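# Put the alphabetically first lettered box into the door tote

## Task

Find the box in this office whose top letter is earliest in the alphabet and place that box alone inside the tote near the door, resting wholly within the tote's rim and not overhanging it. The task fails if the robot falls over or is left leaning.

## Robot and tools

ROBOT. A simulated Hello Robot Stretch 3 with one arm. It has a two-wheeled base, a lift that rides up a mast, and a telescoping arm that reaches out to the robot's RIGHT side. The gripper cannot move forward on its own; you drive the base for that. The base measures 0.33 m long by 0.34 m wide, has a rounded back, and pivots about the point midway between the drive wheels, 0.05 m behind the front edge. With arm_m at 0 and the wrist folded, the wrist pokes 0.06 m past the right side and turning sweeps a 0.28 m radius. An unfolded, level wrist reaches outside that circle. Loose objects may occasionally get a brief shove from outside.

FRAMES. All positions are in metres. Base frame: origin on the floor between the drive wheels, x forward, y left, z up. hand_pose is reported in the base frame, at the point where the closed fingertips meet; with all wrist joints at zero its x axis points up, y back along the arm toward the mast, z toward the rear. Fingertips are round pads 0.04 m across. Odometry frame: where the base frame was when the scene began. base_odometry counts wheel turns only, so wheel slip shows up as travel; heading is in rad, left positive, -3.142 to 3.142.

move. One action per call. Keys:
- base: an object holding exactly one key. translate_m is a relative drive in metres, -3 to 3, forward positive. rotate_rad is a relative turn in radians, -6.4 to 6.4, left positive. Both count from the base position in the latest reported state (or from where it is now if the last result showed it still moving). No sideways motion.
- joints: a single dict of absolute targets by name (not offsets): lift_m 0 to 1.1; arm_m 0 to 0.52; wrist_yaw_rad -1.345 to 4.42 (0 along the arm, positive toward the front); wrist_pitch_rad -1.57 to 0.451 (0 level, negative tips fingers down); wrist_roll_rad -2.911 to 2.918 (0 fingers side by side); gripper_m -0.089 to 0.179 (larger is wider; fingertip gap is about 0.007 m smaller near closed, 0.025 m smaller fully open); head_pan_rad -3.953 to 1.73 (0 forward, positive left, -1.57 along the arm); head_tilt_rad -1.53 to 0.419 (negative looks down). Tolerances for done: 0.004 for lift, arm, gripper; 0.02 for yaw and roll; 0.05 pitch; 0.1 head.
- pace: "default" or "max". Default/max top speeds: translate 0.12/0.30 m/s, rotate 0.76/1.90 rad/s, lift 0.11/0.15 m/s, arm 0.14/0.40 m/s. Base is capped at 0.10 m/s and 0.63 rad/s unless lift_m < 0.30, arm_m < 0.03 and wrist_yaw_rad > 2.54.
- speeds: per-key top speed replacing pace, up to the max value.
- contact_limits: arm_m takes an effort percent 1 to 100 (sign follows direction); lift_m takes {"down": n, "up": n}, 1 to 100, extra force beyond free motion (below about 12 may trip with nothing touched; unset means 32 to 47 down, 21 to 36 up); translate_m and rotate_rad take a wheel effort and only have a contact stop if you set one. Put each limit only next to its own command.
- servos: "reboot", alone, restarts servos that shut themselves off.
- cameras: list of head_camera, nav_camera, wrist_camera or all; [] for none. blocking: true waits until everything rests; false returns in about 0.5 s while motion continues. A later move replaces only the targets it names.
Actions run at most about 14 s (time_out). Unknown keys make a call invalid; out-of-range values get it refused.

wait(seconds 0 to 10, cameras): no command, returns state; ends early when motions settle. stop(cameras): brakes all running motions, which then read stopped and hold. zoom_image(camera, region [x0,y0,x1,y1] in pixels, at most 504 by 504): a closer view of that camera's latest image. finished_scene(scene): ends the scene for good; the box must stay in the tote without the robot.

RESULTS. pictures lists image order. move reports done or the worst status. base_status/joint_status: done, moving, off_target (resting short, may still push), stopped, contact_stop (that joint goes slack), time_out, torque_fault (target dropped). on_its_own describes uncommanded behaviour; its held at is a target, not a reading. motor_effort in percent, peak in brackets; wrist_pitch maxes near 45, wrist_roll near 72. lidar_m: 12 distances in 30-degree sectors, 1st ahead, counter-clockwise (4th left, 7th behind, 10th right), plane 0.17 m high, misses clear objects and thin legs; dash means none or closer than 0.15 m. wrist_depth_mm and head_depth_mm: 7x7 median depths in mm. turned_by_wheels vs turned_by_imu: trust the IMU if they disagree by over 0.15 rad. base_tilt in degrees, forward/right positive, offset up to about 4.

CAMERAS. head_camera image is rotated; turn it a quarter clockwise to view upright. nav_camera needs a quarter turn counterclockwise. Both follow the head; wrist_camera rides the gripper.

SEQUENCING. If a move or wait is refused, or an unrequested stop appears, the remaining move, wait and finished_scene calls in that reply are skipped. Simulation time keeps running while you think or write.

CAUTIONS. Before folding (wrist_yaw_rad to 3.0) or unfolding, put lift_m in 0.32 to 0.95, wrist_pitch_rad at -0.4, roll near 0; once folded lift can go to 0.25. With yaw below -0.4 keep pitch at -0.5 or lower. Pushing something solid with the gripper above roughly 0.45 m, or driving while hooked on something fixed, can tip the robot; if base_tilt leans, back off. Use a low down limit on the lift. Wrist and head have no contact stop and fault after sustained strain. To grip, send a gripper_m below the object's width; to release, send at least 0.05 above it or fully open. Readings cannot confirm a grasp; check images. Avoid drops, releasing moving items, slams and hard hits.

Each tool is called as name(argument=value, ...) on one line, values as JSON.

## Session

move(joints={"head_pan_rad": 0.0, "head_tilt_rad": -0.4}, pace="max", cameras=["head_camera", "nav_camera"])

Scene clock: 0.73 s.
move: done
base_odometry: x=+0.000 y=+0.000 heading=+0.000
turned_by_wheels: +0.000
turned_by_imu: +0.000
base_tilt: forward=+1.1 right=+0.0
lidar_m: 0.73 0.74 0.91 1.57 1.59 1.09 1.00 1.01 1.25 1.55 1.22 0.80
head_depth_mm: 613 667 713 775 843 916 1015 / 606 649 698 758 826 913 1017 / 603 647 693 750 819 897 991 / 598 640 688 745 810 891 981 / 593 635 682 737 804 881 970 / 591 630 676 729 793 870 958 / 587 626 671 724 786 860 947
base_status: not commanded
joint_positions: lift_m=+0.337 arm_m=+0.002 wrist_yaw_rad=+3.032 wrist_pitch_rad=-0.535 wrist_roll_rad=+0.000 gripper_m=+0.037 head_pan_rad=+0.000 head_tilt_rad=-0.399
joint_status: all done
measured_speeds: all 0
motor_effort: left_wheel=-0.6(0.8) right_wheel=+2.3(2.6) lift_m=+27.4(27.4) arm_m=-10.1(10.1) wrist_yaw_rad=+0.7(1.1) wrist_pitch_rad=+2.4(2.6) wrist_roll_rad=+0.8(1.0) gripper_m=-0.4(0.9) head_pan_rad=+0.7(1.6) head_tilt_rad=-2.6(3.9)
hand_pose: x=+0.0015 y=+0.0602 z=+0.3248 quat_wxyz=(+0.224, +0.691, +0.150, +0.671) (m; base frame)
wrist_depth_mm: - 139 - - - - - / - 155 - - - - - / 947 180 841 934 931 933 - / 770 725 203 753 766 769 726 / 631 643 226 637 631 641 644 / 543 533 129 332 130 549 547 / 473 312 291 305 450 469 479
pictures: head_camera (sideways), nav_camera (sideways)
Images, in order (width x height): head_camera 896x504, nav_camera 672x504.

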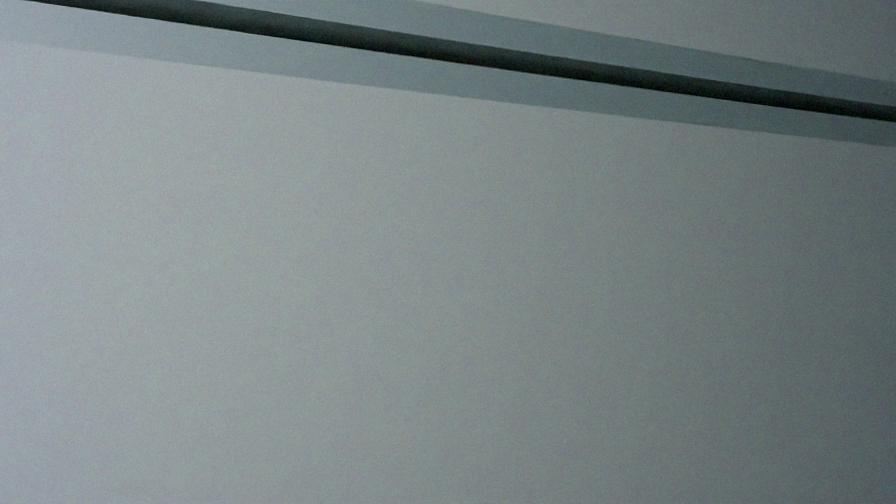

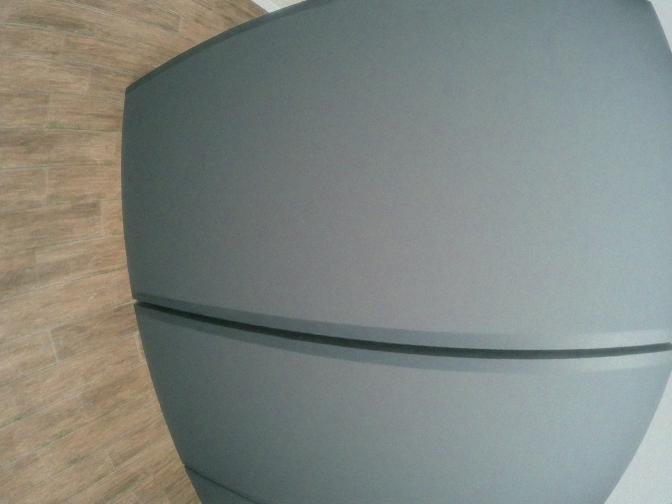

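move(joints={"head_pan_rad": 1.4, "head_tilt_rad": -0.3}, pace="max", cameras=["head_camera", "nav_camera"])

move(joints={"head_pan_rad": -1.57, "head_tilt_rad": -0.3}, pace="max", cameras=["head_camera", "nav_camera"])

move(joints={"head_pan_rad": -3.1, "head_tilt_rad": -0.3}, pace="max", cameras=["head_camera", "nav_camera"])

Scene clock: 5.50 s.
move: done
base_odometry: x=+0.000 y=+0.000 heading=+0.000
turned_by_wheels: +0.000
turned_by_imu: +0.001
base_tilt: forward=+0.9 right=-0.3
lidar_m: 0.73 0.74 0.91 1.57 1.58 1.09 1.00 1.01 1.25 1.54 1.22 0.80
head_depth_mm: 1517 1594 1722 1809 1937 1990 1591 / 1495 1566 1664 1775 1902 1970 1590 / 1453 1526 1630 1729 1840 1912 1577 / 1427 1505 1585 1683 1796 1868 1573 / 1378 1450 1530 1631 1738 1842 1566 / 1354 1415 1487 1579 1685 1778 1571 / 1330 1391 1467 1557 1637 1751 1571
base_status: not commanded
joint_positions: lift_m=+0.337 arm_m=+0.002 wrist_yaw_rad=+3.032 wrist_pitch_rad=-0.535 wrist_roll_rad=+0.000 gripper_m=+0.037 head_pan_rad=+1.431 head_tilt_rad=-0.304
joint_status: all done
measured_speeds: all 0
motor_effort: left_wheel=-0.7(0.7) right_wheel=+2.4(2.6) lift_m=+29.0(29.1) arm_m=-21.5(21.6) wrist_yaw_rad=+0.6(1.1) wrist_pitch_rad=+2.6(2.6) wrist_roll_rad=+0.8(1.0) gripper_m=+0.2(1.5) head_pan_rad=-1.4(5.1) head_tilt_rad=+3.1(5.3)
hand_pose: x=+0.0015 y=+0.0602 z=+0.3248 quat_wxyz=(+0.224, +0.691, +0.150, +0.671) (m; base frame)
wrist_depth_mm: - 140 - - - - - / - 154 - - - - - / 980 179 870 956 935 949 - / 759 732 204 768 759 767 732 / 643 646 225 633 632 640 632 / 540 543 128 333 130 536 538 / 480 306 292 305 447 469 476
pictures: head_camera (sideways), nav_camera (sideways)
Images, in order (width x height): head_camera 896x504, nav_camera 672x504.

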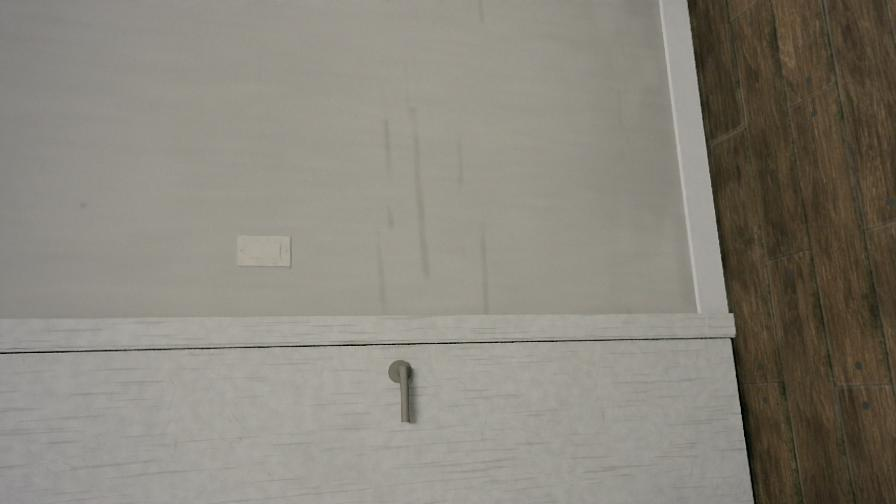

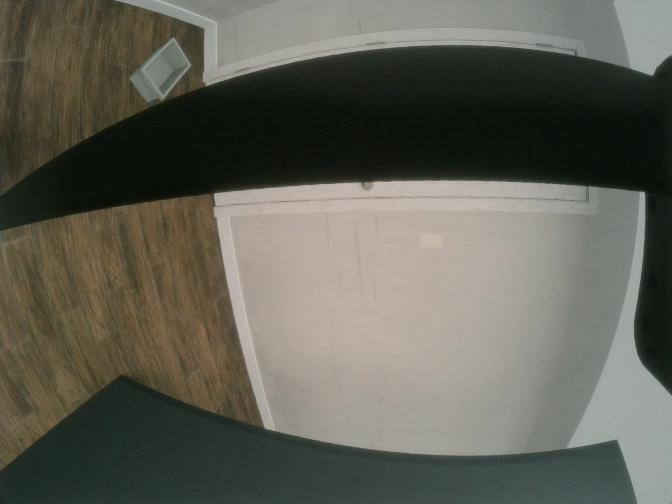

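Scene clock: 6.80 s.
move: done
base_odometry: x=+0.000 y=+0.000 heading=+0.000
turned_by_wheels: +0.000
turned_by_imu: +0.000
base_tilt: forward=+1.0 right=-0.2
lidar_m: 0.73 0.73 0.91 1.57 1.58 1.09 1.00 1.01 1.25 1.55 1.23 0.80
head_depth_mm: 1991 2109 2178 2023 2289 2021 1594 / 1985 2064 2183 1874 2406 2008 1578 / 1936 2049 2175 1778 2430 2021 1583 / 1906 2028 2151 1766 2396 2004 1576 / 1895 2004 2113 1744 2320 1906 1571 / 1873 1981 2052 1720 2074 1976 1568 / 1856 1941 2063 1555 2271 1970 1567
base_status: not commanded
joint_positions: lift_m=+0.337 arm_m=+0.002 wrist_yaw_rad=+3.032 wrist_pitch_rad=-0.535 wrist_roll_rad=+0.000 gripper_m=+0.037 head_pan_rad=-1.624 head_tilt_rad=-0.301
joint_status: all done
measured_speeds: all 0
motor_effort: left_wheel=-0.6(0.7) right_wheel=+1.7(2.6) lift_m=+29.7(29.7) arm_m=-21.9(22.6) wrist_yaw_rad=+0.9(1.1) wrist_pitch_rad=+2.3(2.7) wrist_roll_rad=+0.7(1.1) gripper_m=+0.4(1.6) head_pan_rad=+3.7(5.6) head_tilt_rad=+3.9(8.6)
hand_pose: x=+0.0015 y=+0.0602 z=+0.3248 quat_wxyz=(+0.224, +0.691, +0.150, +0.671) (m; base frame)
wrist_depth_mm: - 139 - - - - - / - 154 - - - - - / 951 179 858 904 956 917 - / 761 736 205 758 757 764 722 / 650 627 228 646 627 643 625 / 542 542 129 332 130 542 537 / 467 308 293 308 450 470 477
pictures: head_camera (sideways), nav_camera (sideways)
Images, in order (width x height): head_camera 896x504, nav_camera 672x504.

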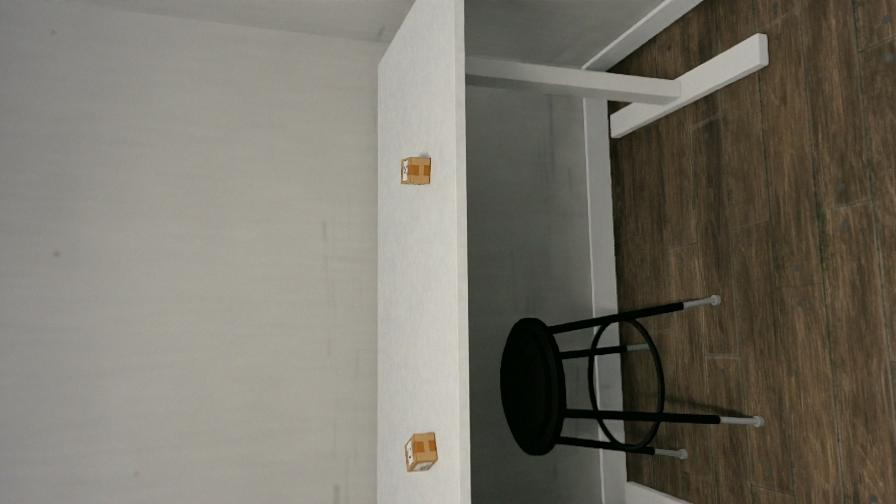

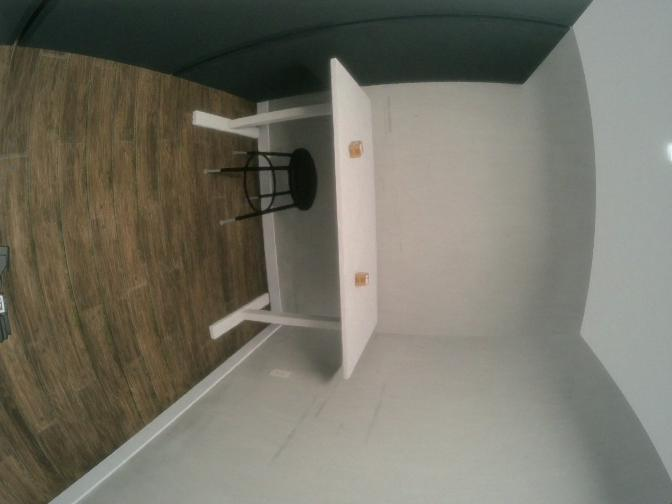

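Scene clock: 7.80 s.
move: done
base_odometry: x=+0.000 y=+0.000 heading=+0.000
turned_by_wheels: +0.000
turned_by_imu: +0.000
base_tilt: forward=+1.0 right=-0.1
lidar_m: 0.73 0.74 0.91 1.57 1.58 1.09 1.00 1.01 1.25 1.54 1.23 0.80
head_depth_mm: 871 943 993 1054 1126 1203 1300 / 863 930 989 1040 1109 1188 1280 / 857 926 974 1031 1097 1179 1266 / 846 912 963 1021 1089 1157 1254 / 838 902 954 1014 1074 1152 1222 / 833 893 944 1004 1064 1136 1218 / 842 888 934 991 1050 1119 1198
base_status: not commanded
joint_positions: lift_m=+0.337 arm_m=+0.002 wrist_yaw_rad=+3.032 wrist_pitch_rad=-0.535 wrist_roll_rad=+0.000 gripper_m=+0.037 head_pan_rad=-3.158 head_tilt_rad=-0.301
joint_status: all done
measured_speeds: all 0
motor_effort: left_wheel=-0.4(0.7) right_wheel=+2.2(2.7) lift_m=+29.8(30.0) arm_m=-22.2(22.4) wrist_yaw_rad=+0.7(1.3) wrist_pitch_rad=+2.0(2.6) wrist_roll_rad=+0.8(1.1) gripper_m=-0.2(1.2) head_pan_rad=+3.3(5.0) head_tilt_rad=+5.1(7.0)
hand_pose: x=+0.0015 y=+0.0602 z=+0.3248 quat_wxyz=(+0.224, +0.691, +0.150, +0.671) (m; base frame)
wrist_depth_mm: - 140 - - - - - / - 154 - - - - - / 942 179 876 965 992 955 - / 759 728 204 771 759 755 740 / 640 624 229 618 626 640 644 / 545 547 129 330 130 533 543 / 469 307 293 306 451 478 471
pictures: head_camera (sideways), nav_camera (sideways)
Images, in order (width x height): head_camera 896x504, nav_camera 672x504.

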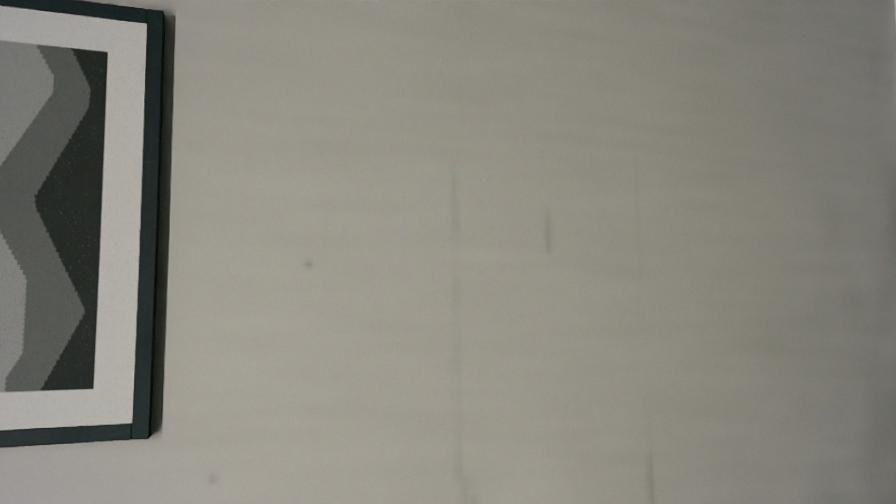

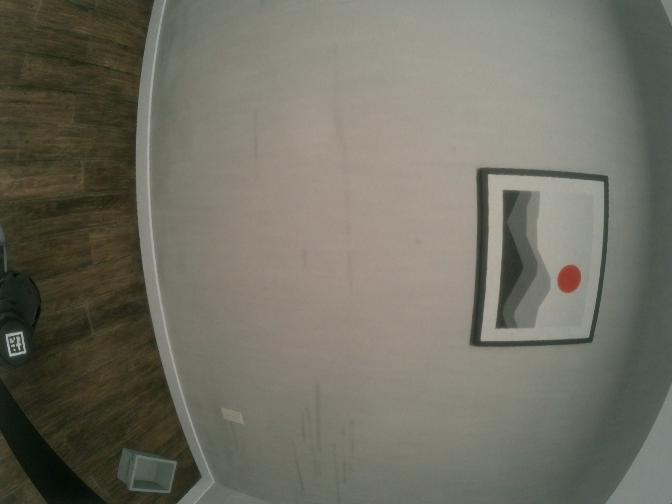

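move(joints={"head_pan_rad": -1.5, "head_tilt_rad": -0.3}, pace="max", cameras=["head_camera"])

Scene clock: 26.43 s.
move: done
base_odometry: x=+0.000 y=+0.000 heading=+0.000
turned_by_wheels: +0.000
turned_by_imu: +0.001
base_tilt: forward=+0.9 right=-0.1
lidar_m: 0.73 0.74 0.91 1.57 1.58 1.09 1.00 1.01 1.25 1.55 1.23 0.80
head_depth_mm: 1893 1990 2113 1819 2372 2032 1599 / 1891 1991 2098 1817 2396 2016 1594 / 1893 2020 2117 1798 2370 1943 1584 / 1901 2002 2111 1770 2096 2015 1580 / 1910 2000 2122 1758 2004 2002 1573 / 1907 2014 2120 1835 2343 1969 1574 / 1906 2009 2079 1958 2279 1975 1565
base_status: not commanded
joint_positions: lift_m=+0.337 arm_m=+0.002 wrist_yaw_rad=+3.032 wrist_pitch_rad=-0.535 wrist_roll_rad=+0.000 gripper_m=+0.037 head_pan_rad=-1.462 head_tilt_rad=-0.300
joint_status: all done
measured_speeds: all 0
motor_effort: left_wheel=-0.5(0.8) right_wheel=+2.7(2.7) lift_m=+31.9(32.3) arm_m=-21.4(22.0) wrist_yaw_rad=+0.8(1.2) wrist_pitch_rad=+2.3(2.6) wrist_roll_rad=+0.6(1.1) gripper_m=+0.5(1.1) head_pan_rad=-1.2(4.9) head_tilt_rad=+3.6(5.5)
hand_pose: x=+0.0015 y=+0.0602 z=+0.3248 quat_wxyz=(+0.224, +0.691, +0.150, +0.671) (m; base frame)
wrist_depth_mm: - 140 - - - - - / - 155 - - - - - / 987 179 870 977 961 900 - / 776 725 203 770 763 757 735 / 638 635 227 627 627 629 638 / 535 540 129 332 130 545 546 / 471 309 293 307 447 474 473
pictures: head_camera (sideways)
Images, in order (width x height): head_camera 896x504.

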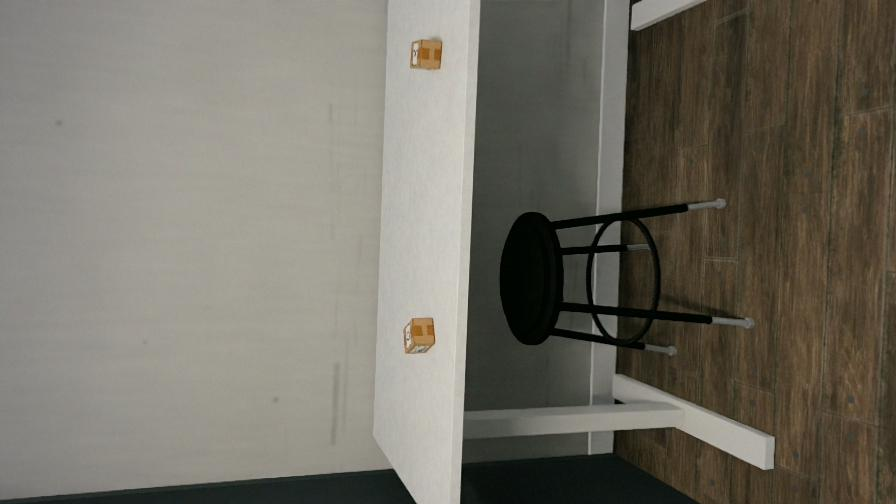

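zoom_image(camera="head_camera", region=[405, 34, 447, 74])

zoom_image(camera="head_camera", region=[398, 314, 440, 358])

Scaled by 12.000 from the camera's 896x504 image, which has a finer 1280x720 frame.

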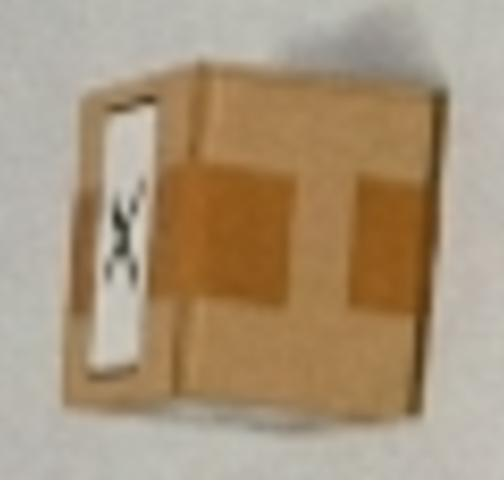

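Scaled by 11.455 from the camera's 896x504 image, which has a finer 1280x720 frame.

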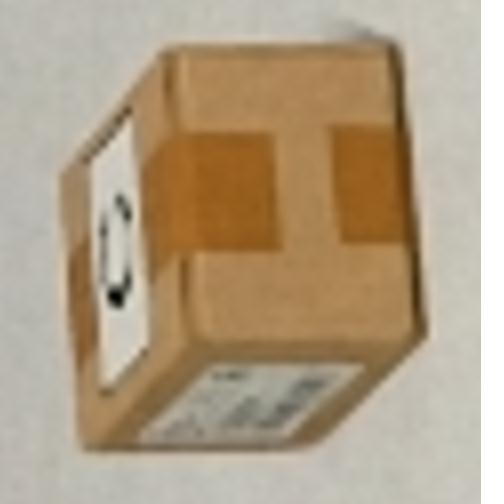

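move(base={"rotate_rad": -1.45}, joints={"lift_m": 0.28, "wrist_pitch_rad": -0.35, "head_pan_rad": 0.2, "head_tilt_rad": -0.45}, pace="max", cameras=[])

move(base={"translate_m": 0.55}, pace="max", cameras=["head_camera"])

Scene clock: 57.33 s.
move: done
base_odometry: x=+0.000 y=+0.000 heading=-1.450
turned_by_wheels: -1.450
turned_by_imu: -1.443
base_tilt: forward=+0.9 right=-0.1
lidar_m: 1.92 1.04 0.76 0.73 0.76 1.65 1.57 1.43 1.04 1.00 1.03 1.41
head_depth_mm: 1820 1941 1619 2213 2058 1689 1401 / 1842 1985 1757 2076 2074 1678 1397 / 1898 2012 1746 2359 2051 1681 1390 / 1941 2096 1849 2399 2071 1692 1383 / 1806 1916 1892 2193 2094 1672 1385 / 1449 1527 1586 1680 1775 1675 1384 / 1203 1270 1304 1362 1444 1508 1382
base_status: done
joint_positions: lift_m=+0.280 arm_m=+0.002 wrist_yaw_rad=+3.032 wrist_pitch_rad=-0.372 wrist_roll_rad=+0.000 gripper_m=+0.037 head_pan_rad=+0.213 head_tilt_rad=-0.449
joint_status: all done
measured_speeds: translate_m=+0.000 rotate_rad=+0.000 lift_m=+0.000 arm_m=+0.000 wrist_yaw_rad=+0.000 wrist_pitch_rad=+0.000 wrist_roll_rad=+0.000 head_pan_rad=-0.024 head_tilt_rad=+0.000
motor_effort: left_wheel=+9.3(17.2) right_wheel=-7.8(15.9) lift_m=+21.6(26.9) arm_m=-21.6(22.5) wrist_yaw_rad=+0.8(1.4) wrist_pitch_rad=+3.7(6.1) wrist_roll_rad=+0.8(1.0) gripper_m=+0.7(1.1) head_pan_rad=-3.2(4.5) head_tilt_rad=-1.9(5.7)
hand_pose: x=+0.0038 y=+0.0819 z=+0.3031 quat_wxyz=(+0.169, +0.701, +0.093, +0.687) (m; base frame)
wrist_depth_mm: - 135 156 - 754 - - / - 147 154 - 822 - - / - 157 163 - 890 - - / 827 174 181 825 899 911 868 / 681 657 192 709 686 691 685 / 558 568 131 516 130 557 571 / 474 475 232 292 455 478 476
pictures: none
No camera images: "cameras" was empty.

Scene clock: 60.47 s.
move: done
base_odometry: x=+0.067 y=-0.546 heading=-1.449
turned_by_wheels: +0.000
turned_by_imu: +0.000
base_tilt: forward=+1.1 right=+0.1
lidar_m: 1.00 1.06 0.77 0.73 0.76 1.03 2.12 1.42 1.03 0.99 1.03 1.35
head_depth_mm: 1330 1430 1488 1006 1814 1688 1399 / 1362 1462 1522 1005 1335 1638 1394 / 1391 1486 1559 1003 1324 1686 1387 / 1431 1525 1584 1038 1944 1619 1390 / 1470 1585 1575 1112 1637 1631 1387 / 1465 1551 1551 1107 1847 1671 1390 / 1242 1288 1332 1175 1483 1535 1383
base_status: done
joint_positions: lift_m=+0.280 arm_m=+0.002 wrist_yaw_rad=+3.032 wrist_pitch_rad=-0.371 wrist_roll_rad=+0.000 gripper_m=+0.037 head_pan_rad=+0.201 head_tilt_rad=-0.450
joint_status: not commanded
measured_speeds: all 0
motor_effort: left_wheel=+5.8(20.0) right_wheel=-0.5(7.5) lift_m=+27.5(27.5) arm_m=-18.9(21.7) wrist_yaw_rad=+0.5(1.3) wrist_pitch_rad=+3.4(4.1) wrist_roll_rad=+0.9(1.1) gripper_m=+0.4(1.3) head_pan_rad=-2.2(4.6) head_tilt_rad=-1.8(3.2)
hand_pose: x=+0.0038 y=+0.0820 z=+0.3033 quat_wxyz=(+0.169, +0.701, +0.093, +0.687) (m; base frame)
wrist_depth_mm: - 135 156 - - - 789 / - 147 154 - - - - / - 158 163 - - - - / 842 175 182 861 846 885 912 / 716 651 194 697 694 694 708 / 559 557 131 527 130 561 574 / 480 477 233 293 448 478 480
pictures: head_camera (sideways)
Images, in order (width x height): head_camera 896x504.

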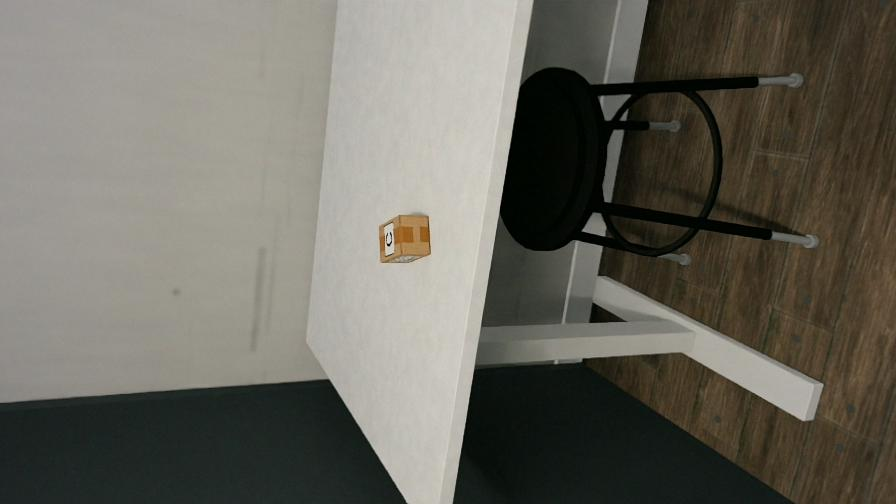

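zoom_image(camera="head_camera", region=[372, 210, 436, 268])

Scaled by 7.875 from the camera's 896x504 image, which has a finer 1280x720 frame.

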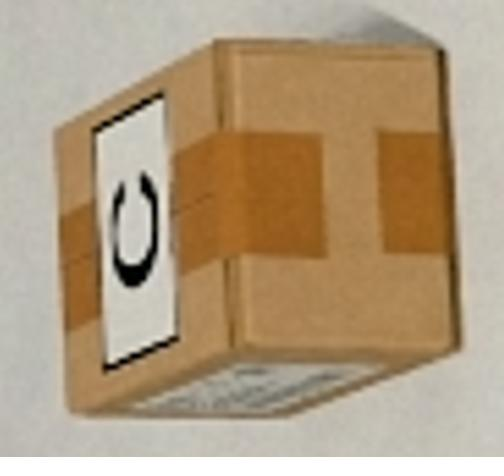

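move(base={"translate_m": -1.58}, joints={"head_pan_rad": -1.57, "head_tilt_rad": -0.6}, pace="max", cameras=["head_camera"])

move(base={"rotate_rad": 1.56}, joints={"head_pan_rad": -0.2, "head_tilt_rad": -0.35}, pace="max", cameras=["nav_camera"])

Scene clock: 93.30 s.
move: done
base_odometry: x=-0.125 y=+1.022 heading=-1.450
turned_by_wheels: +0.000
turned_by_imu: +0.003
base_tilt: forward=+0.9 right=-0.1
lidar_m: 2.78 1.03 0.82 2.30 0.82 0.57 0.55 0.57 0.78 1.01 1.04 1.42
head_depth_mm: 840 923 1027 1158 1323 1448 1270 / 844 930 1035 1168 1335 1460 1231 / 850 936 1041 1181 1353 1477 1233 / 854 943 1048 1180 1359 1471 1260 / 858 947 1057 1193 1370 1478 1262 / 862 954 1060 1210 1389 1476 1260 / 869 957 1069 1213 1399 1480 1264
base_status: done
joint_positions: lift_m=+0.280 arm_m=+0.002 wrist_yaw_rad=+3.032 wrist_pitch_rad=-0.371 wrist_roll_rad=+0.000 gripper_m=+0.037 head_pan_rad=-1.570 head_tilt_rad=-0.602
joint_status: all done
measured_speeds: all 0
motor_effort: left_wheel=-6.3(11.9) right_wheel=-1.1(17.7) lift_m=+22.5(32.1) arm_m=-9.5(15.8) wrist_yaw_rad=+0.6(1.4) wrist_pitch_rad=+3.5(4.2) wrist_roll_rad=+0.8(1.3) gripper_m=+0.2(1.4) head_pan_rad=+3.5(5.2) head_tilt_rad=+0.8(5.7)
hand_pose: x=+0.0038 y=+0.0820 z=+0.3034 quat_wxyz=(+0.168, +0.701, +0.093, +0.687) (m; base frame)
wrist_depth_mm: 764 135 - - - - - / 809 147 - - - - - / 824 159 - - - - - / 787 177 788 894 888 839 886 / 690 658 193 688 696 695 695 / 562 561 132 526 129 568 570 / 471 474 231 292 448 481 474
pictures: head_camera (sideways)
Images, in order (width x height): head_camera 896x504.

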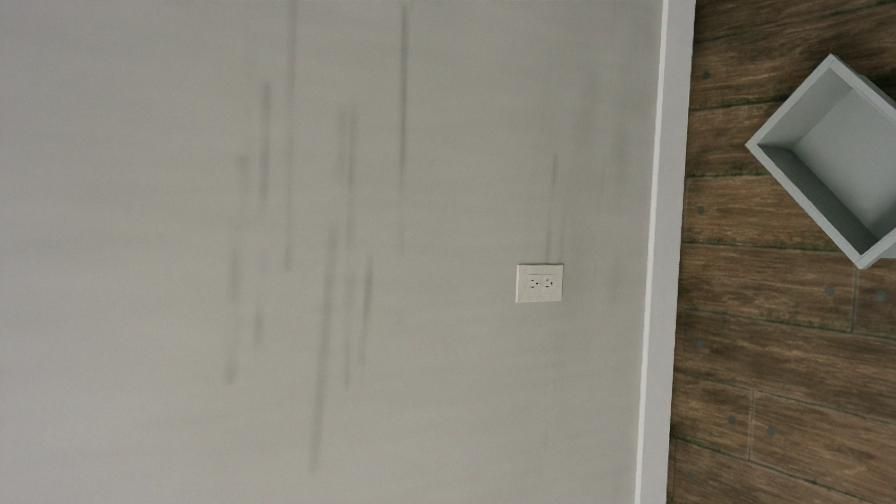

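Scene clock: 95.40 s.
move: done
base_odometry: x=-0.125 y=+1.022 heading=+0.110
turned_by_wheels: +1.560
turned_by_imu: +1.554
base_tilt: forward=+0.9 right=-0.1
lidar_m: 2.53 0.84 0.56 0.55 0.57 0.75 1.01 1.03 1.39 2.56 1.06 0.82
head_depth_mm: 790 804 812 823 853 916 989 / 1008 1028 1034 1062 1079 1094 1126 / 3385 3627 3836 3739 2399 1755 1469 / 3329 3564 3743 3696 2500 1879 1506 / 3264 3447 3677 3455 2481 1865 1503 / 3247 3429 3714 3654 2477 1875 1500 / 3162 3342 3606 3364 2482 1860 1499
base_status: done
joint_positions: lift_m=+0.280 arm_m=+0.002 wrist_yaw_rad=+3.032 wrist_pitch_rad=-0.371 wrist_roll_rad=+0.000 gripper_m=+0.037 head_pan_rad=-0.186 head_tilt_rad=-0.349
joint_status: all done
measured_speeds: translate_m=+0.000 rotate_rad=+0.000 lift_m=+0.000 arm_m=+0.000 wrist_yaw_rad=+0.000 wrist_pitch_rad=+0.000 wrist_roll_rad=+0.000 head_pan_rad=-0.024 head_tilt_rad=+0.000
motor_effort: left_wheel=-8.2(17.2) right_wheel=+9.7(16.1) lift_m=+26.7(26.7) arm_m=-22.4(22.4) wrist_yaw_rad=+0.8(1.4) wrist_pitch_rad=+3.9(4.1) wrist_roll_rad=+0.8(1.0) gripper_m=+0.9(1.2) head_pan_rad=-4.2(4.8) head_tilt_rad=+3.4(6.2)
hand_pose: x=+0.0038 y=+0.0820 z=+0.3034 quat_wxyz=(+0.168, +0.701, +0.093, +0.687) (m; base frame)
wrist_depth_mm: 496 135 535 551 573 628 637 / 536 146 563 586 628 683 707 / 566 160 606 640 688 717 773 / 614 175 203 695 733 775 792 / 657 648 192 685 709 699 687 / 556 567 131 536 129 558 563 / 474 475 232 292 460 473 474
pictures: nav_camera (sideways)
Images, in order (width x height): nav_camera 672x504.

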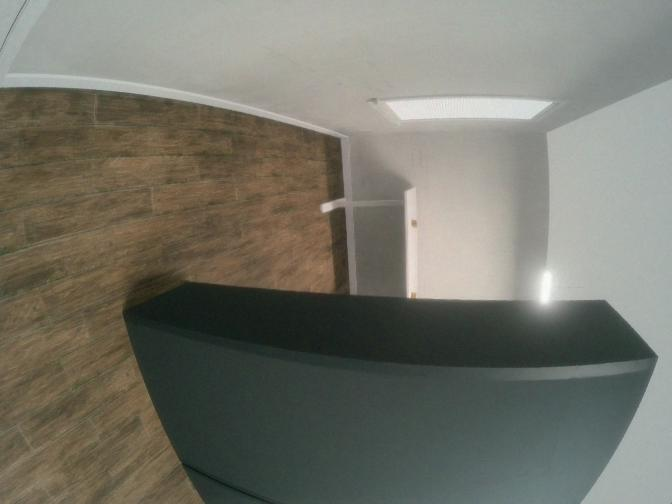

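move(base={"translate_m": 1.55}, joints={"head_pan_rad": -0.2, "head_tilt_rad": -0.3}, pace="max", cameras=["head_camera", "nav_camera"])

Scene clock: 128.40 s.
move: done
base_odometry: x=+1.416 y=+1.192 heading=+0.110
turned_by_wheels: +0.000
turned_by_imu: -0.001
base_tilt: forward=+1.1 right=-0.3
lidar_m: 1.75 0.92 0.65 0.62 0.64 0.85 2.08 0.50 0.49 1.26 2.88 2.23
head_depth_mm: 2063 2204 2300 2032 2583 2037 1590 / 2018 2167 2263 2010 2530 2028 1583 / 2007 2103 2225 1980 2499 2021 1585 / 1967 2072 2183 1958 2457 1999 1575 / 1934 2039 2148 1809 2361 1970 1582 / 1898 2009 2097 2254 2357 1988 1579 / 1882 1977 2082 2208 2318 1970 1572
base_status: done
joint_positions: lift_m=+0.280 arm_m=+0.002 wrist_yaw_rad=+3.032 wrist_pitch_rad=-0.371 wrist_roll_rad=+0.000 gripper_m=+0.037 head_pan_rad=-0.200 head_tilt_rad=-0.299
joint_status: all done
measured_speeds: all 0
motor_effort: left_wheel=+1.9(14.0) right_wheel=+6.5(18.4) lift_m=+21.8(32.1) arm_m=-20.2(21.8) wrist_yaw_rad=+0.7(1.4) wrist_pitch_rad=+3.6(4.0) wrist_roll_rad=+0.9(1.1) gripper_m=+0.1(1.3) head_pan_rad=-3.6(4.5) head_tilt_rad=+3.4(5.4)
hand_pose: x=+0.0038 y=+0.0820 z=+0.3034 quat_wxyz=(+0.168, +0.701, +0.093, +0.687) (m; base frame)
wrist_depth_mm: 572 135 595 631 644 677 710 / 591 147 643 674 684 733 759 / 649 160 708 746 759 808 847 / 694 177 728 789 799 834 861 / 694 637 193 708 686 694 695 / 548 564 131 525 129 561 558 / 480 470 233 295 441 476 485
pictures: head_camera (sideways), nav_camera (sideways)
Images, in order (width x height): head_camera 896x504, nav_camera 672x504.

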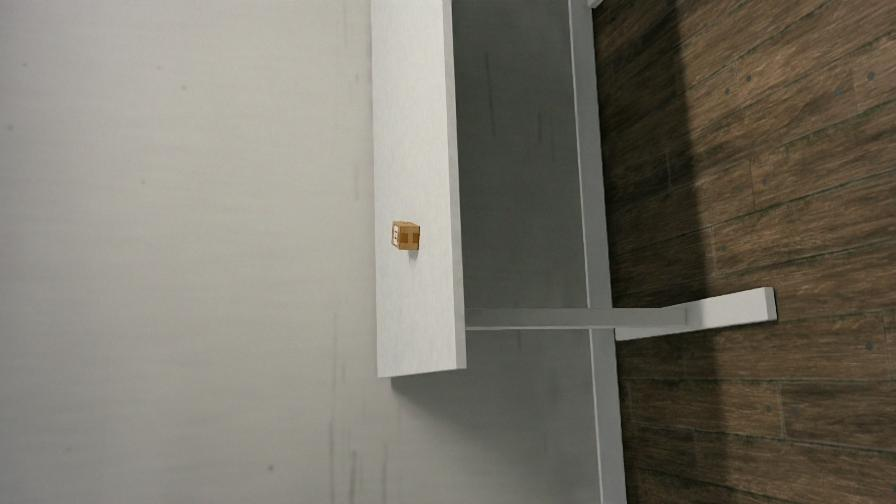

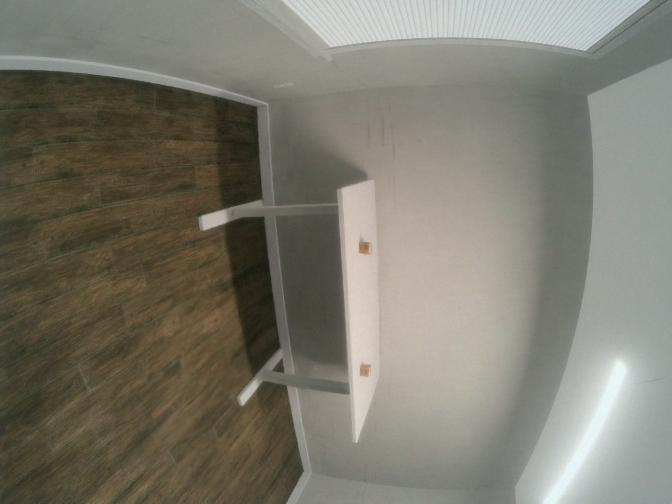

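zoom_image(camera="head_camera", region=[386, 216, 424, 256])

move(base={"rotate_rad": -0.95}, pace="max", cameras=["nav_camera"])

Scaled by 12.600 from the camera's 896x504 image, which has a finer 1280x720 frame.

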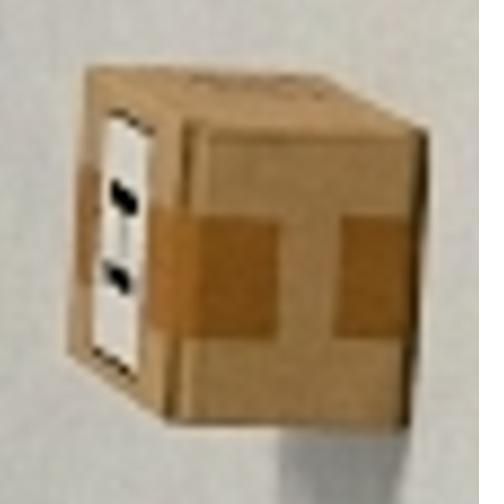

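Scene clock: 132.60 s.
move: done
base_odometry: x=+1.416 y=+1.192 heading=-0.840
turned_by_wheels: -0.950
turned_by_imu: -0.946
base_tilt: forward=+0.8 right=-0.1
lidar_m: 2.88 2.24 1.75 0.83 0.64 0.63 0.66 0.96 2.54 0.49 1.24 2.18
head_depth_mm: 2749 2836 2991 3109 2773 2021 1591 / 2819 2974 3100 3253 2737 2023 1583 / 2942 3145 3193 3361 2733 2004 1586 / 3092 3255 3461 3624 2730 2005 1581 / 3252 3424 3579 3758 2697 1989 1574 / 3245 3341 3524 3605 2716 1986 1567 / 2869 2942 3030 3169 2711 1969 1572
base_status: done
joint_positions: lift_m=+0.280 arm_m=+0.002 wrist_yaw_rad=+3.032 wrist_pitch_rad=-0.371 wrist_roll_rad=+0.000 gripper_m=+0.037 head_pan_rad=-0.200 head_tilt_rad=-0.299
joint_status: not commanded
measured_speeds: all 0
motor_effort: left_wheel=+10.8(17.0) right_wheel=-8.3(15.2) lift_m=+29.2(29.3) arm_m=-21.7(22.3) wrist_yaw_rad=+1.1(1.1) wrist_pitch_rad=+3.6(3.9) wrist_roll_rad=+0.9(1.1) gripper_m=-0.5(1.1) head_pan_rad=-2.5(4.4) head_tilt_rad=+2.6(3.1)
hand_pose: x=+0.0038 y=+0.0820 z=+0.3034 quat_wxyz=(+0.168, +0.701, +0.093, +0.687) (m; base frame)
wrist_depth_mm: 514 135 849 - - - - / 544 147 915 - - - - / 559 159 966 - - - - / 574 178 801 922 894 897 903 / 589 651 193 680 700 695 696 / 571 564 131 530 129 568 566 / 472 476 233 291 449 480 479
pictures: nav_camera (sideways)
Images, in order (width x height): nav_camera 672x504.

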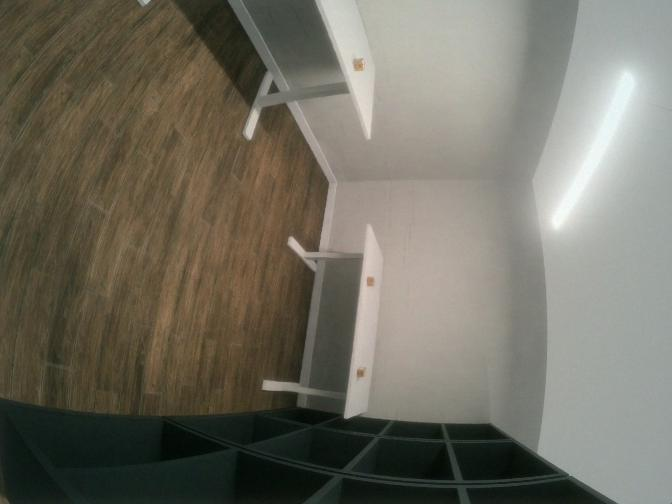

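move(base={"translate_m": 1.3}, joints={"head_pan_rad": -0.25, "head_tilt_rad": -0.35}, pace="max", cameras=["head_camera", "nav_camera"])

move(joints={"head_pan_rad": 0.85, "head_tilt_rad": -0.35}, pace="max", cameras=["head_camera"])

Scene clock: 146.67 s.
move: done
base_odometry: x=+2.284 y=+0.225 heading=-0.839
turned_by_wheels: +0.000
turned_by_imu: +0.000
base_tilt: forward=+0.9 right=-0.1
lidar_m: 1.98 1.09 1.49 1.36 1.72 1.69 1.79 1.28 1.09 1.52 1.79 1.64
head_depth_mm: 1750 1831 1938 1697 2182 1902 1513 / 1805 1915 2030 1680 2242 1873 1506 / 1881 1974 2114 1666 2342 1878 1509 / 1961 2076 2196 2325 2442 1880 1513 / 2041 2151 2306 2459 2495 1862 1508 / 2135 2268 2391 2567 2465 1861 1500 / 2041 2113 2195 2291 2291 1866 1492
base_status: done
joint_positions: lift_m=+0.280 arm_m=+0.002 wrist_yaw_rad=+3.032 wrist_pitch_rad=-0.371 wrist_roll_rad=+0.000 gripper_m=+0.037 head_pan_rad=-0.251 head_tilt_rad=-0.350
joint_status: all done
measured_speeds: all 0
motor_effort: left_wheel=+10.8(20.7) right_wheel=-4.4(10.0) lift_m=+23.3(32.0) arm_m=-12.6(18.7) wrist_yaw_rad=+0.7(1.4) wrist_pitch_rad=+3.6(4.0) wrist_roll_rad=+0.9(1.1) gripper_m=-0.4(1.3) head_pan_rad=-1.7(4.5) head_tilt_rad=-1.0(2.9)
hand_pose: x=+0.0038 y=+0.0820 z=+0.3034 quat_wxyz=(+0.168, +0.701, +0.093, +0.687) (m; base frame)
wrist_depth_mm: - 135 - - - - - / - 147 - - - - - / - 159 - - - - - / 875 177 774 884 895 882 910 / 686 669 193 679 686 708 684 / 560 555 131 523 130 557 567 / 472 477 232 292 449 472 470
pictures: head_camera (sideways), nav_camera (sideways)
Images, in order (width x height): head_camera 896x504, nav_camera 672x504.

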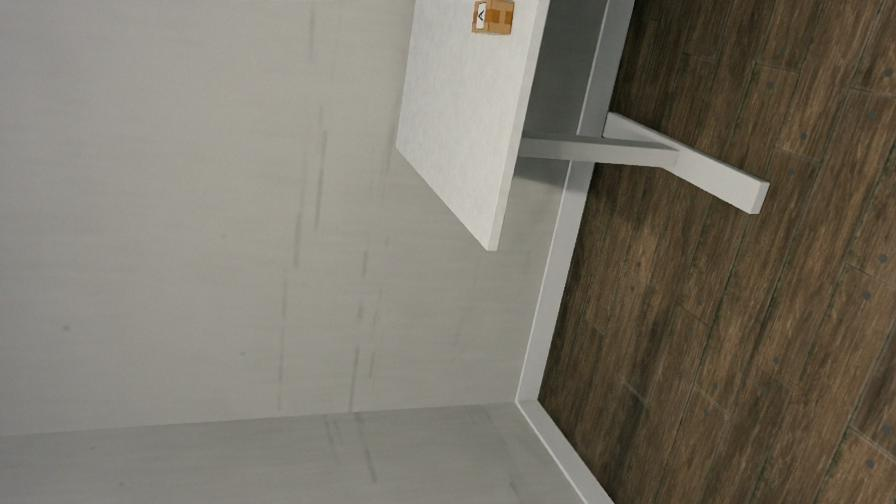

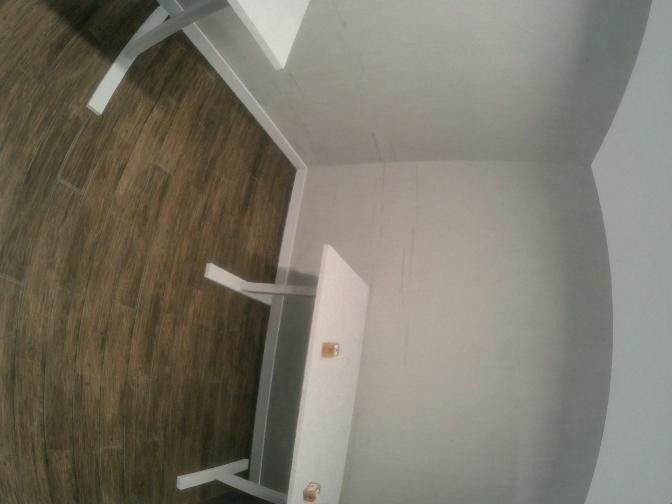

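Scene clock: 147.60 s.
move: done
base_odometry: x=+2.284 y=+0.225 heading=-0.839
turned_by_wheels: +0.000
turned_by_imu: +0.000
base_tilt: forward=+0.9 right=-0.1
lidar_m: 1.98 1.10 1.48 1.36 1.73 1.69 1.79 1.28 1.09 1.53 1.79 1.64
head_depth_mm: 1298 1384 1469 1534 908 1791 1518 / 1301 1371 1465 1285 898 1309 1433 / 1289 1372 1460 1274 898 1777 1499 / 1282 1366 1454 1268 852 1743 1505 / 1280 1356 1431 1259 847 1748 1510 / 1272 1352 1429 1256 844 1748 1501 / 1267 1347 1428 1252 842 1741 1502
base_status: not commanded
joint_positions: lift_m=+0.280 arm_m=+0.002 wrist_yaw_rad=+3.032 wrist_pitch_rad=-0.371 wrist_roll_rad=+0.000 gripper_m=+0.037 head_pan_rad=+0.872 head_tilt_rad=-0.350
joint_status: all done
measured_speeds: all 0
motor_effort: left_wheel=+10.8(11.1) right_wheel=-4.5(4.9) lift_m=+25.9(25.9) arm_m=-11.9(13.1) wrist_yaw_rad=+0.6(1.1) wrist_pitch_rad=+3.8(4.0) wrist_roll_rad=+1.0(1.0) gripper_m=+0.0(1.9) head_pan_rad=+1.0(4.3) head_tilt_rad=-1.0(4.2)
hand_pose: x=+0.0038 y=+0.0820 z=+0.3034 quat_wxyz=(+0.168, +0.701, +0.093, +0.687) (m; base frame)
wrist_depth_mm: - 135 - - - - - / - 147 - - - - - / - 158 - - - - - / 894 177 786 904 891 883 885 / 694 645 193 691 673 689 688 / 551 568 131 527 130 568 551 / 474 469 235 293 449 483 474
pictures: head_camera (sideways)
Images, in order (width x height): head_camera 896x504.

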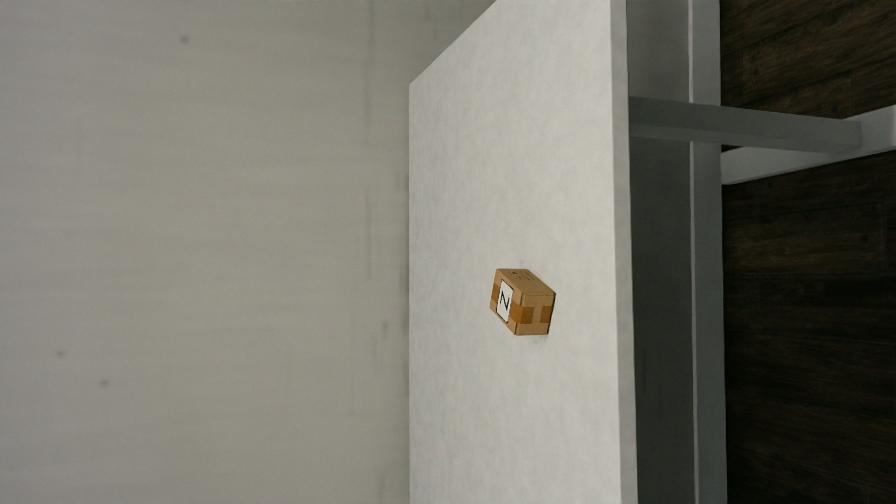

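zoom_image(camera="head_camera", region=[485, 262, 560, 340])

move(joints={"head_pan_rad": 0.1, "head_tilt_rad": -0.4}, pace="max", cameras=["head_camera"])

move(joints={"head_pan_rad": -0.75, "head_tilt_rad": -0.35}, pace="max", cameras=["head_camera"])

Scaled by 6.462 from the camera's 896x504 image, which has a finer 1280x720 frame.

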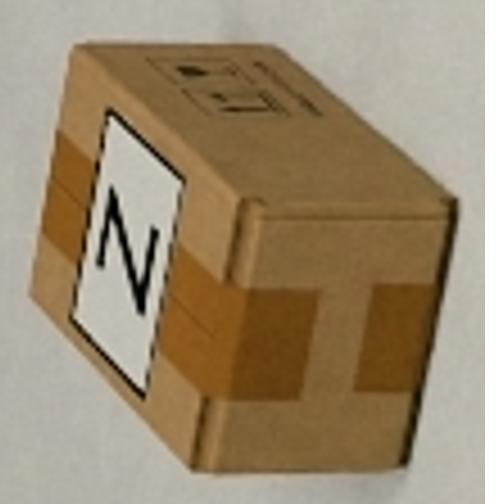

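Scene clock: 153.30 s.
move: done
base_odometry: x=+2.284 y=+0.225 heading=-0.839
turned_by_wheels: +0.000
turned_by_imu: +0.001
base_tilt: forward=+0.9 right=-0.1
lidar_m: 1.98 1.10 1.49 1.36 1.73 1.69 1.79 1.28 1.09 1.53 1.79 1.64
head_depth_mm: 1933 2057 2155 2282 2317 1779 1447 / 2074 2202 2331 2453 2314 1783 1446 / 2138 2278 2417 2646 2304 1764 1437 / 1918 2049 2202 2411 2294 1773 1438 / 1745 1850 1982 2137 2199 1769 1441 / 1606 1694 1804 1917 2050 1766 1441 / 1473 1562 1645 1741 1847 1754 1437
base_status: not commanded
joint_positions: lift_m=+0.280 arm_m=+0.002 wrist_yaw_rad=+3.032 wrist_pitch_rad=-0.371 wrist_roll_rad=+0.000 gripper_m=+0.037 head_pan_rad=+0.081 head_tilt_rad=-0.400
joint_status: all done
measured_speeds: all 0
motor_effort: left_wheel=+10.8(11.1) right_wheel=-4.3(5.2) lift_m=+32.2(32.2) arm_m=-7.9(8.8) wrist_yaw_rad=+0.7(1.3) wrist_pitch_rad=+3.7(4.0) wrist_roll_rad=+0.9(0.9) gripper_m=+0.0(0.7) head_pan_rad=-2.1(5.2) head_tilt_rad=-2.3(3.9)
hand_pose: x=+0.0038 y=+0.0820 z=+0.3034 quat_wxyz=(+0.168, +0.701, +0.093, +0.687) (m; base frame)
wrist_depth_mm: - 135 - - - - - / - 147 - - - - - / - 159 - - - - - / 865 177 809 886 881 899 916 / 687 655 193 687 688 690 692 / 563 562 131 519 129 577 561 / 475 471 234 290 452 472 476
pictures: head_camera (sideways)
Images, in order (width x height): head_camera 896x504.

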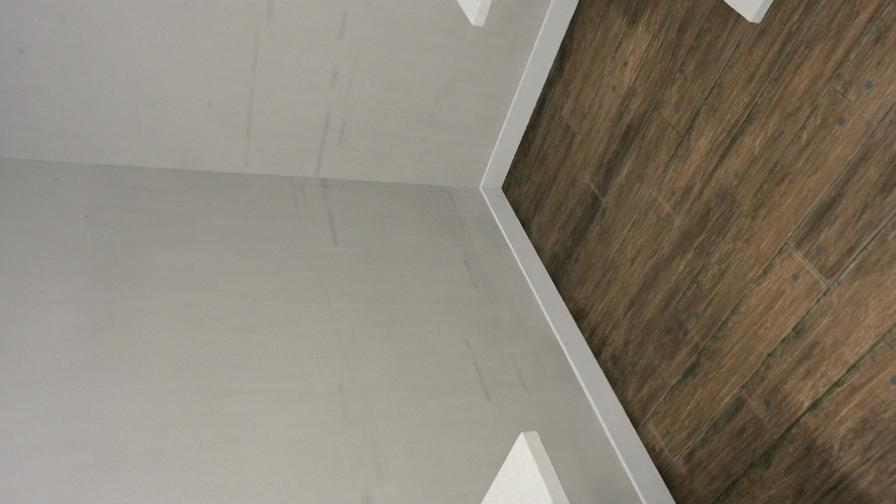

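Scene clock: 154.17 s.
move: done
base_odometry: x=+2.284 y=+0.225 heading=-0.839
turned_by_wheels: +0.000
turned_by_imu: +0.000
base_tilt: forward=+1.0 right=+0.0
lidar_m: 1.98 1.10 1.49 1.36 1.72 1.69 1.80 1.29 1.09 1.53 1.79 1.64
head_depth_mm: 1869 1979 2116 1562 2182 1879 1511 / 1840 1969 2109 1657 2369 1870 1503 / 1835 1948 2069 1638 2330 1877 1496 / 1801 1923 2040 1645 2304 1843 1490 / 1783 1893 2029 1630 2272 1852 1497 / 1762 1876 2007 1608 2252 1860 1495 / 1743 1855 1967 1610 2086 1791 1493
base_status: not commanded
joint_positions: lift_m=+0.280 arm_m=+0.002 wrist_yaw_rad=+3.032 wrist_pitch_rad=-0.371 wrist_roll_rad=+0.000 gripper_m=+0.037 head_pan_rad=-0.780 head_tilt_rad=-0.355
joint_status: all done
measured_speeds: all 0
motor_effort: left_wheel=+10.7(11.1) right_wheel=-4.3(5.0) lift_m=+31.7(32.2) arm_m=-6.7(8.2) wrist_yaw_rad=+0.6(1.1) wrist_pitch_rad=+3.7(4.0) wrist_roll_rad=+0.8(1.0) gripper_m=+1.0(1.6) head_pan_rad=+1.8(5.0) head_tilt_rad=+3.2(6.9)
hand_pose: x=+0.0038 y=+0.0820 z=+0.3034 quat_wxyz=(+0.168, +0.701, +0.093, +0.687) (m; base frame)
wrist_depth_mm: - 134 - - - - - / - 147 - - - - - / - 158 - - - - - / 902 176 782 861 870 880 893 / 659 654 193 690 698 693 695 / 562 566 131 529 130 569 558 / 480 470 234 294 449 481 474
pictures: head_camera (sideways)
Images, in order (width x height): head_camera 896x504.

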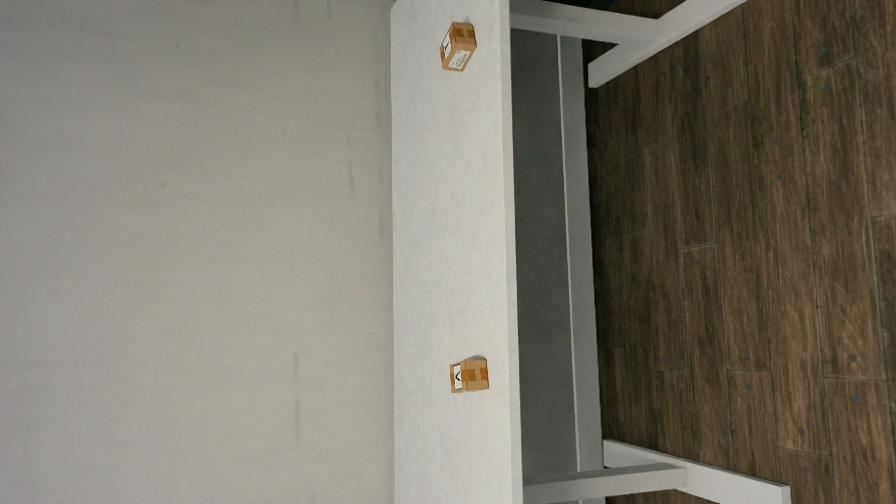

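zoom_image(camera="head_camera", region=[442, 350, 494, 398])

zoom_image(camera="head_camera", region=[432, 14, 484, 74])

Scaled by 9.692 from the camera's 896x504 image, which has a finer 1280x720 frame.

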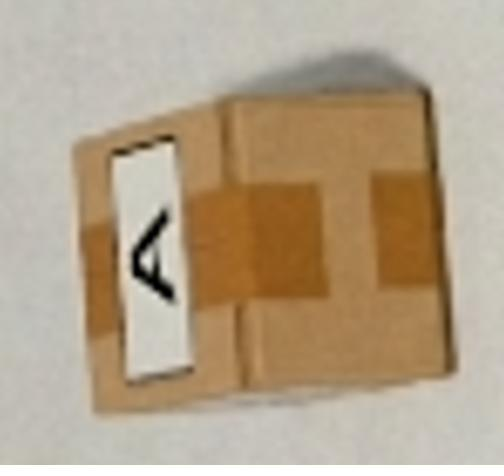

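Scaled by 8.400 from the camera's 896x504 image, which has a finer 1280x720 frame.

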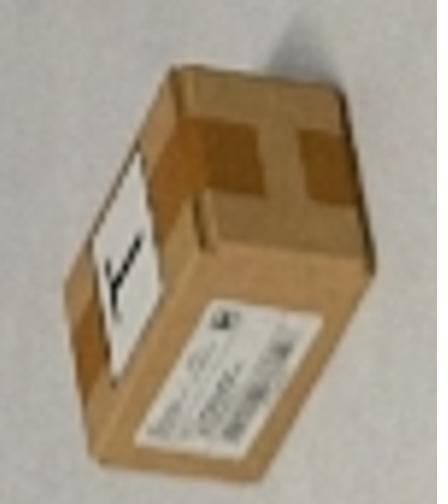

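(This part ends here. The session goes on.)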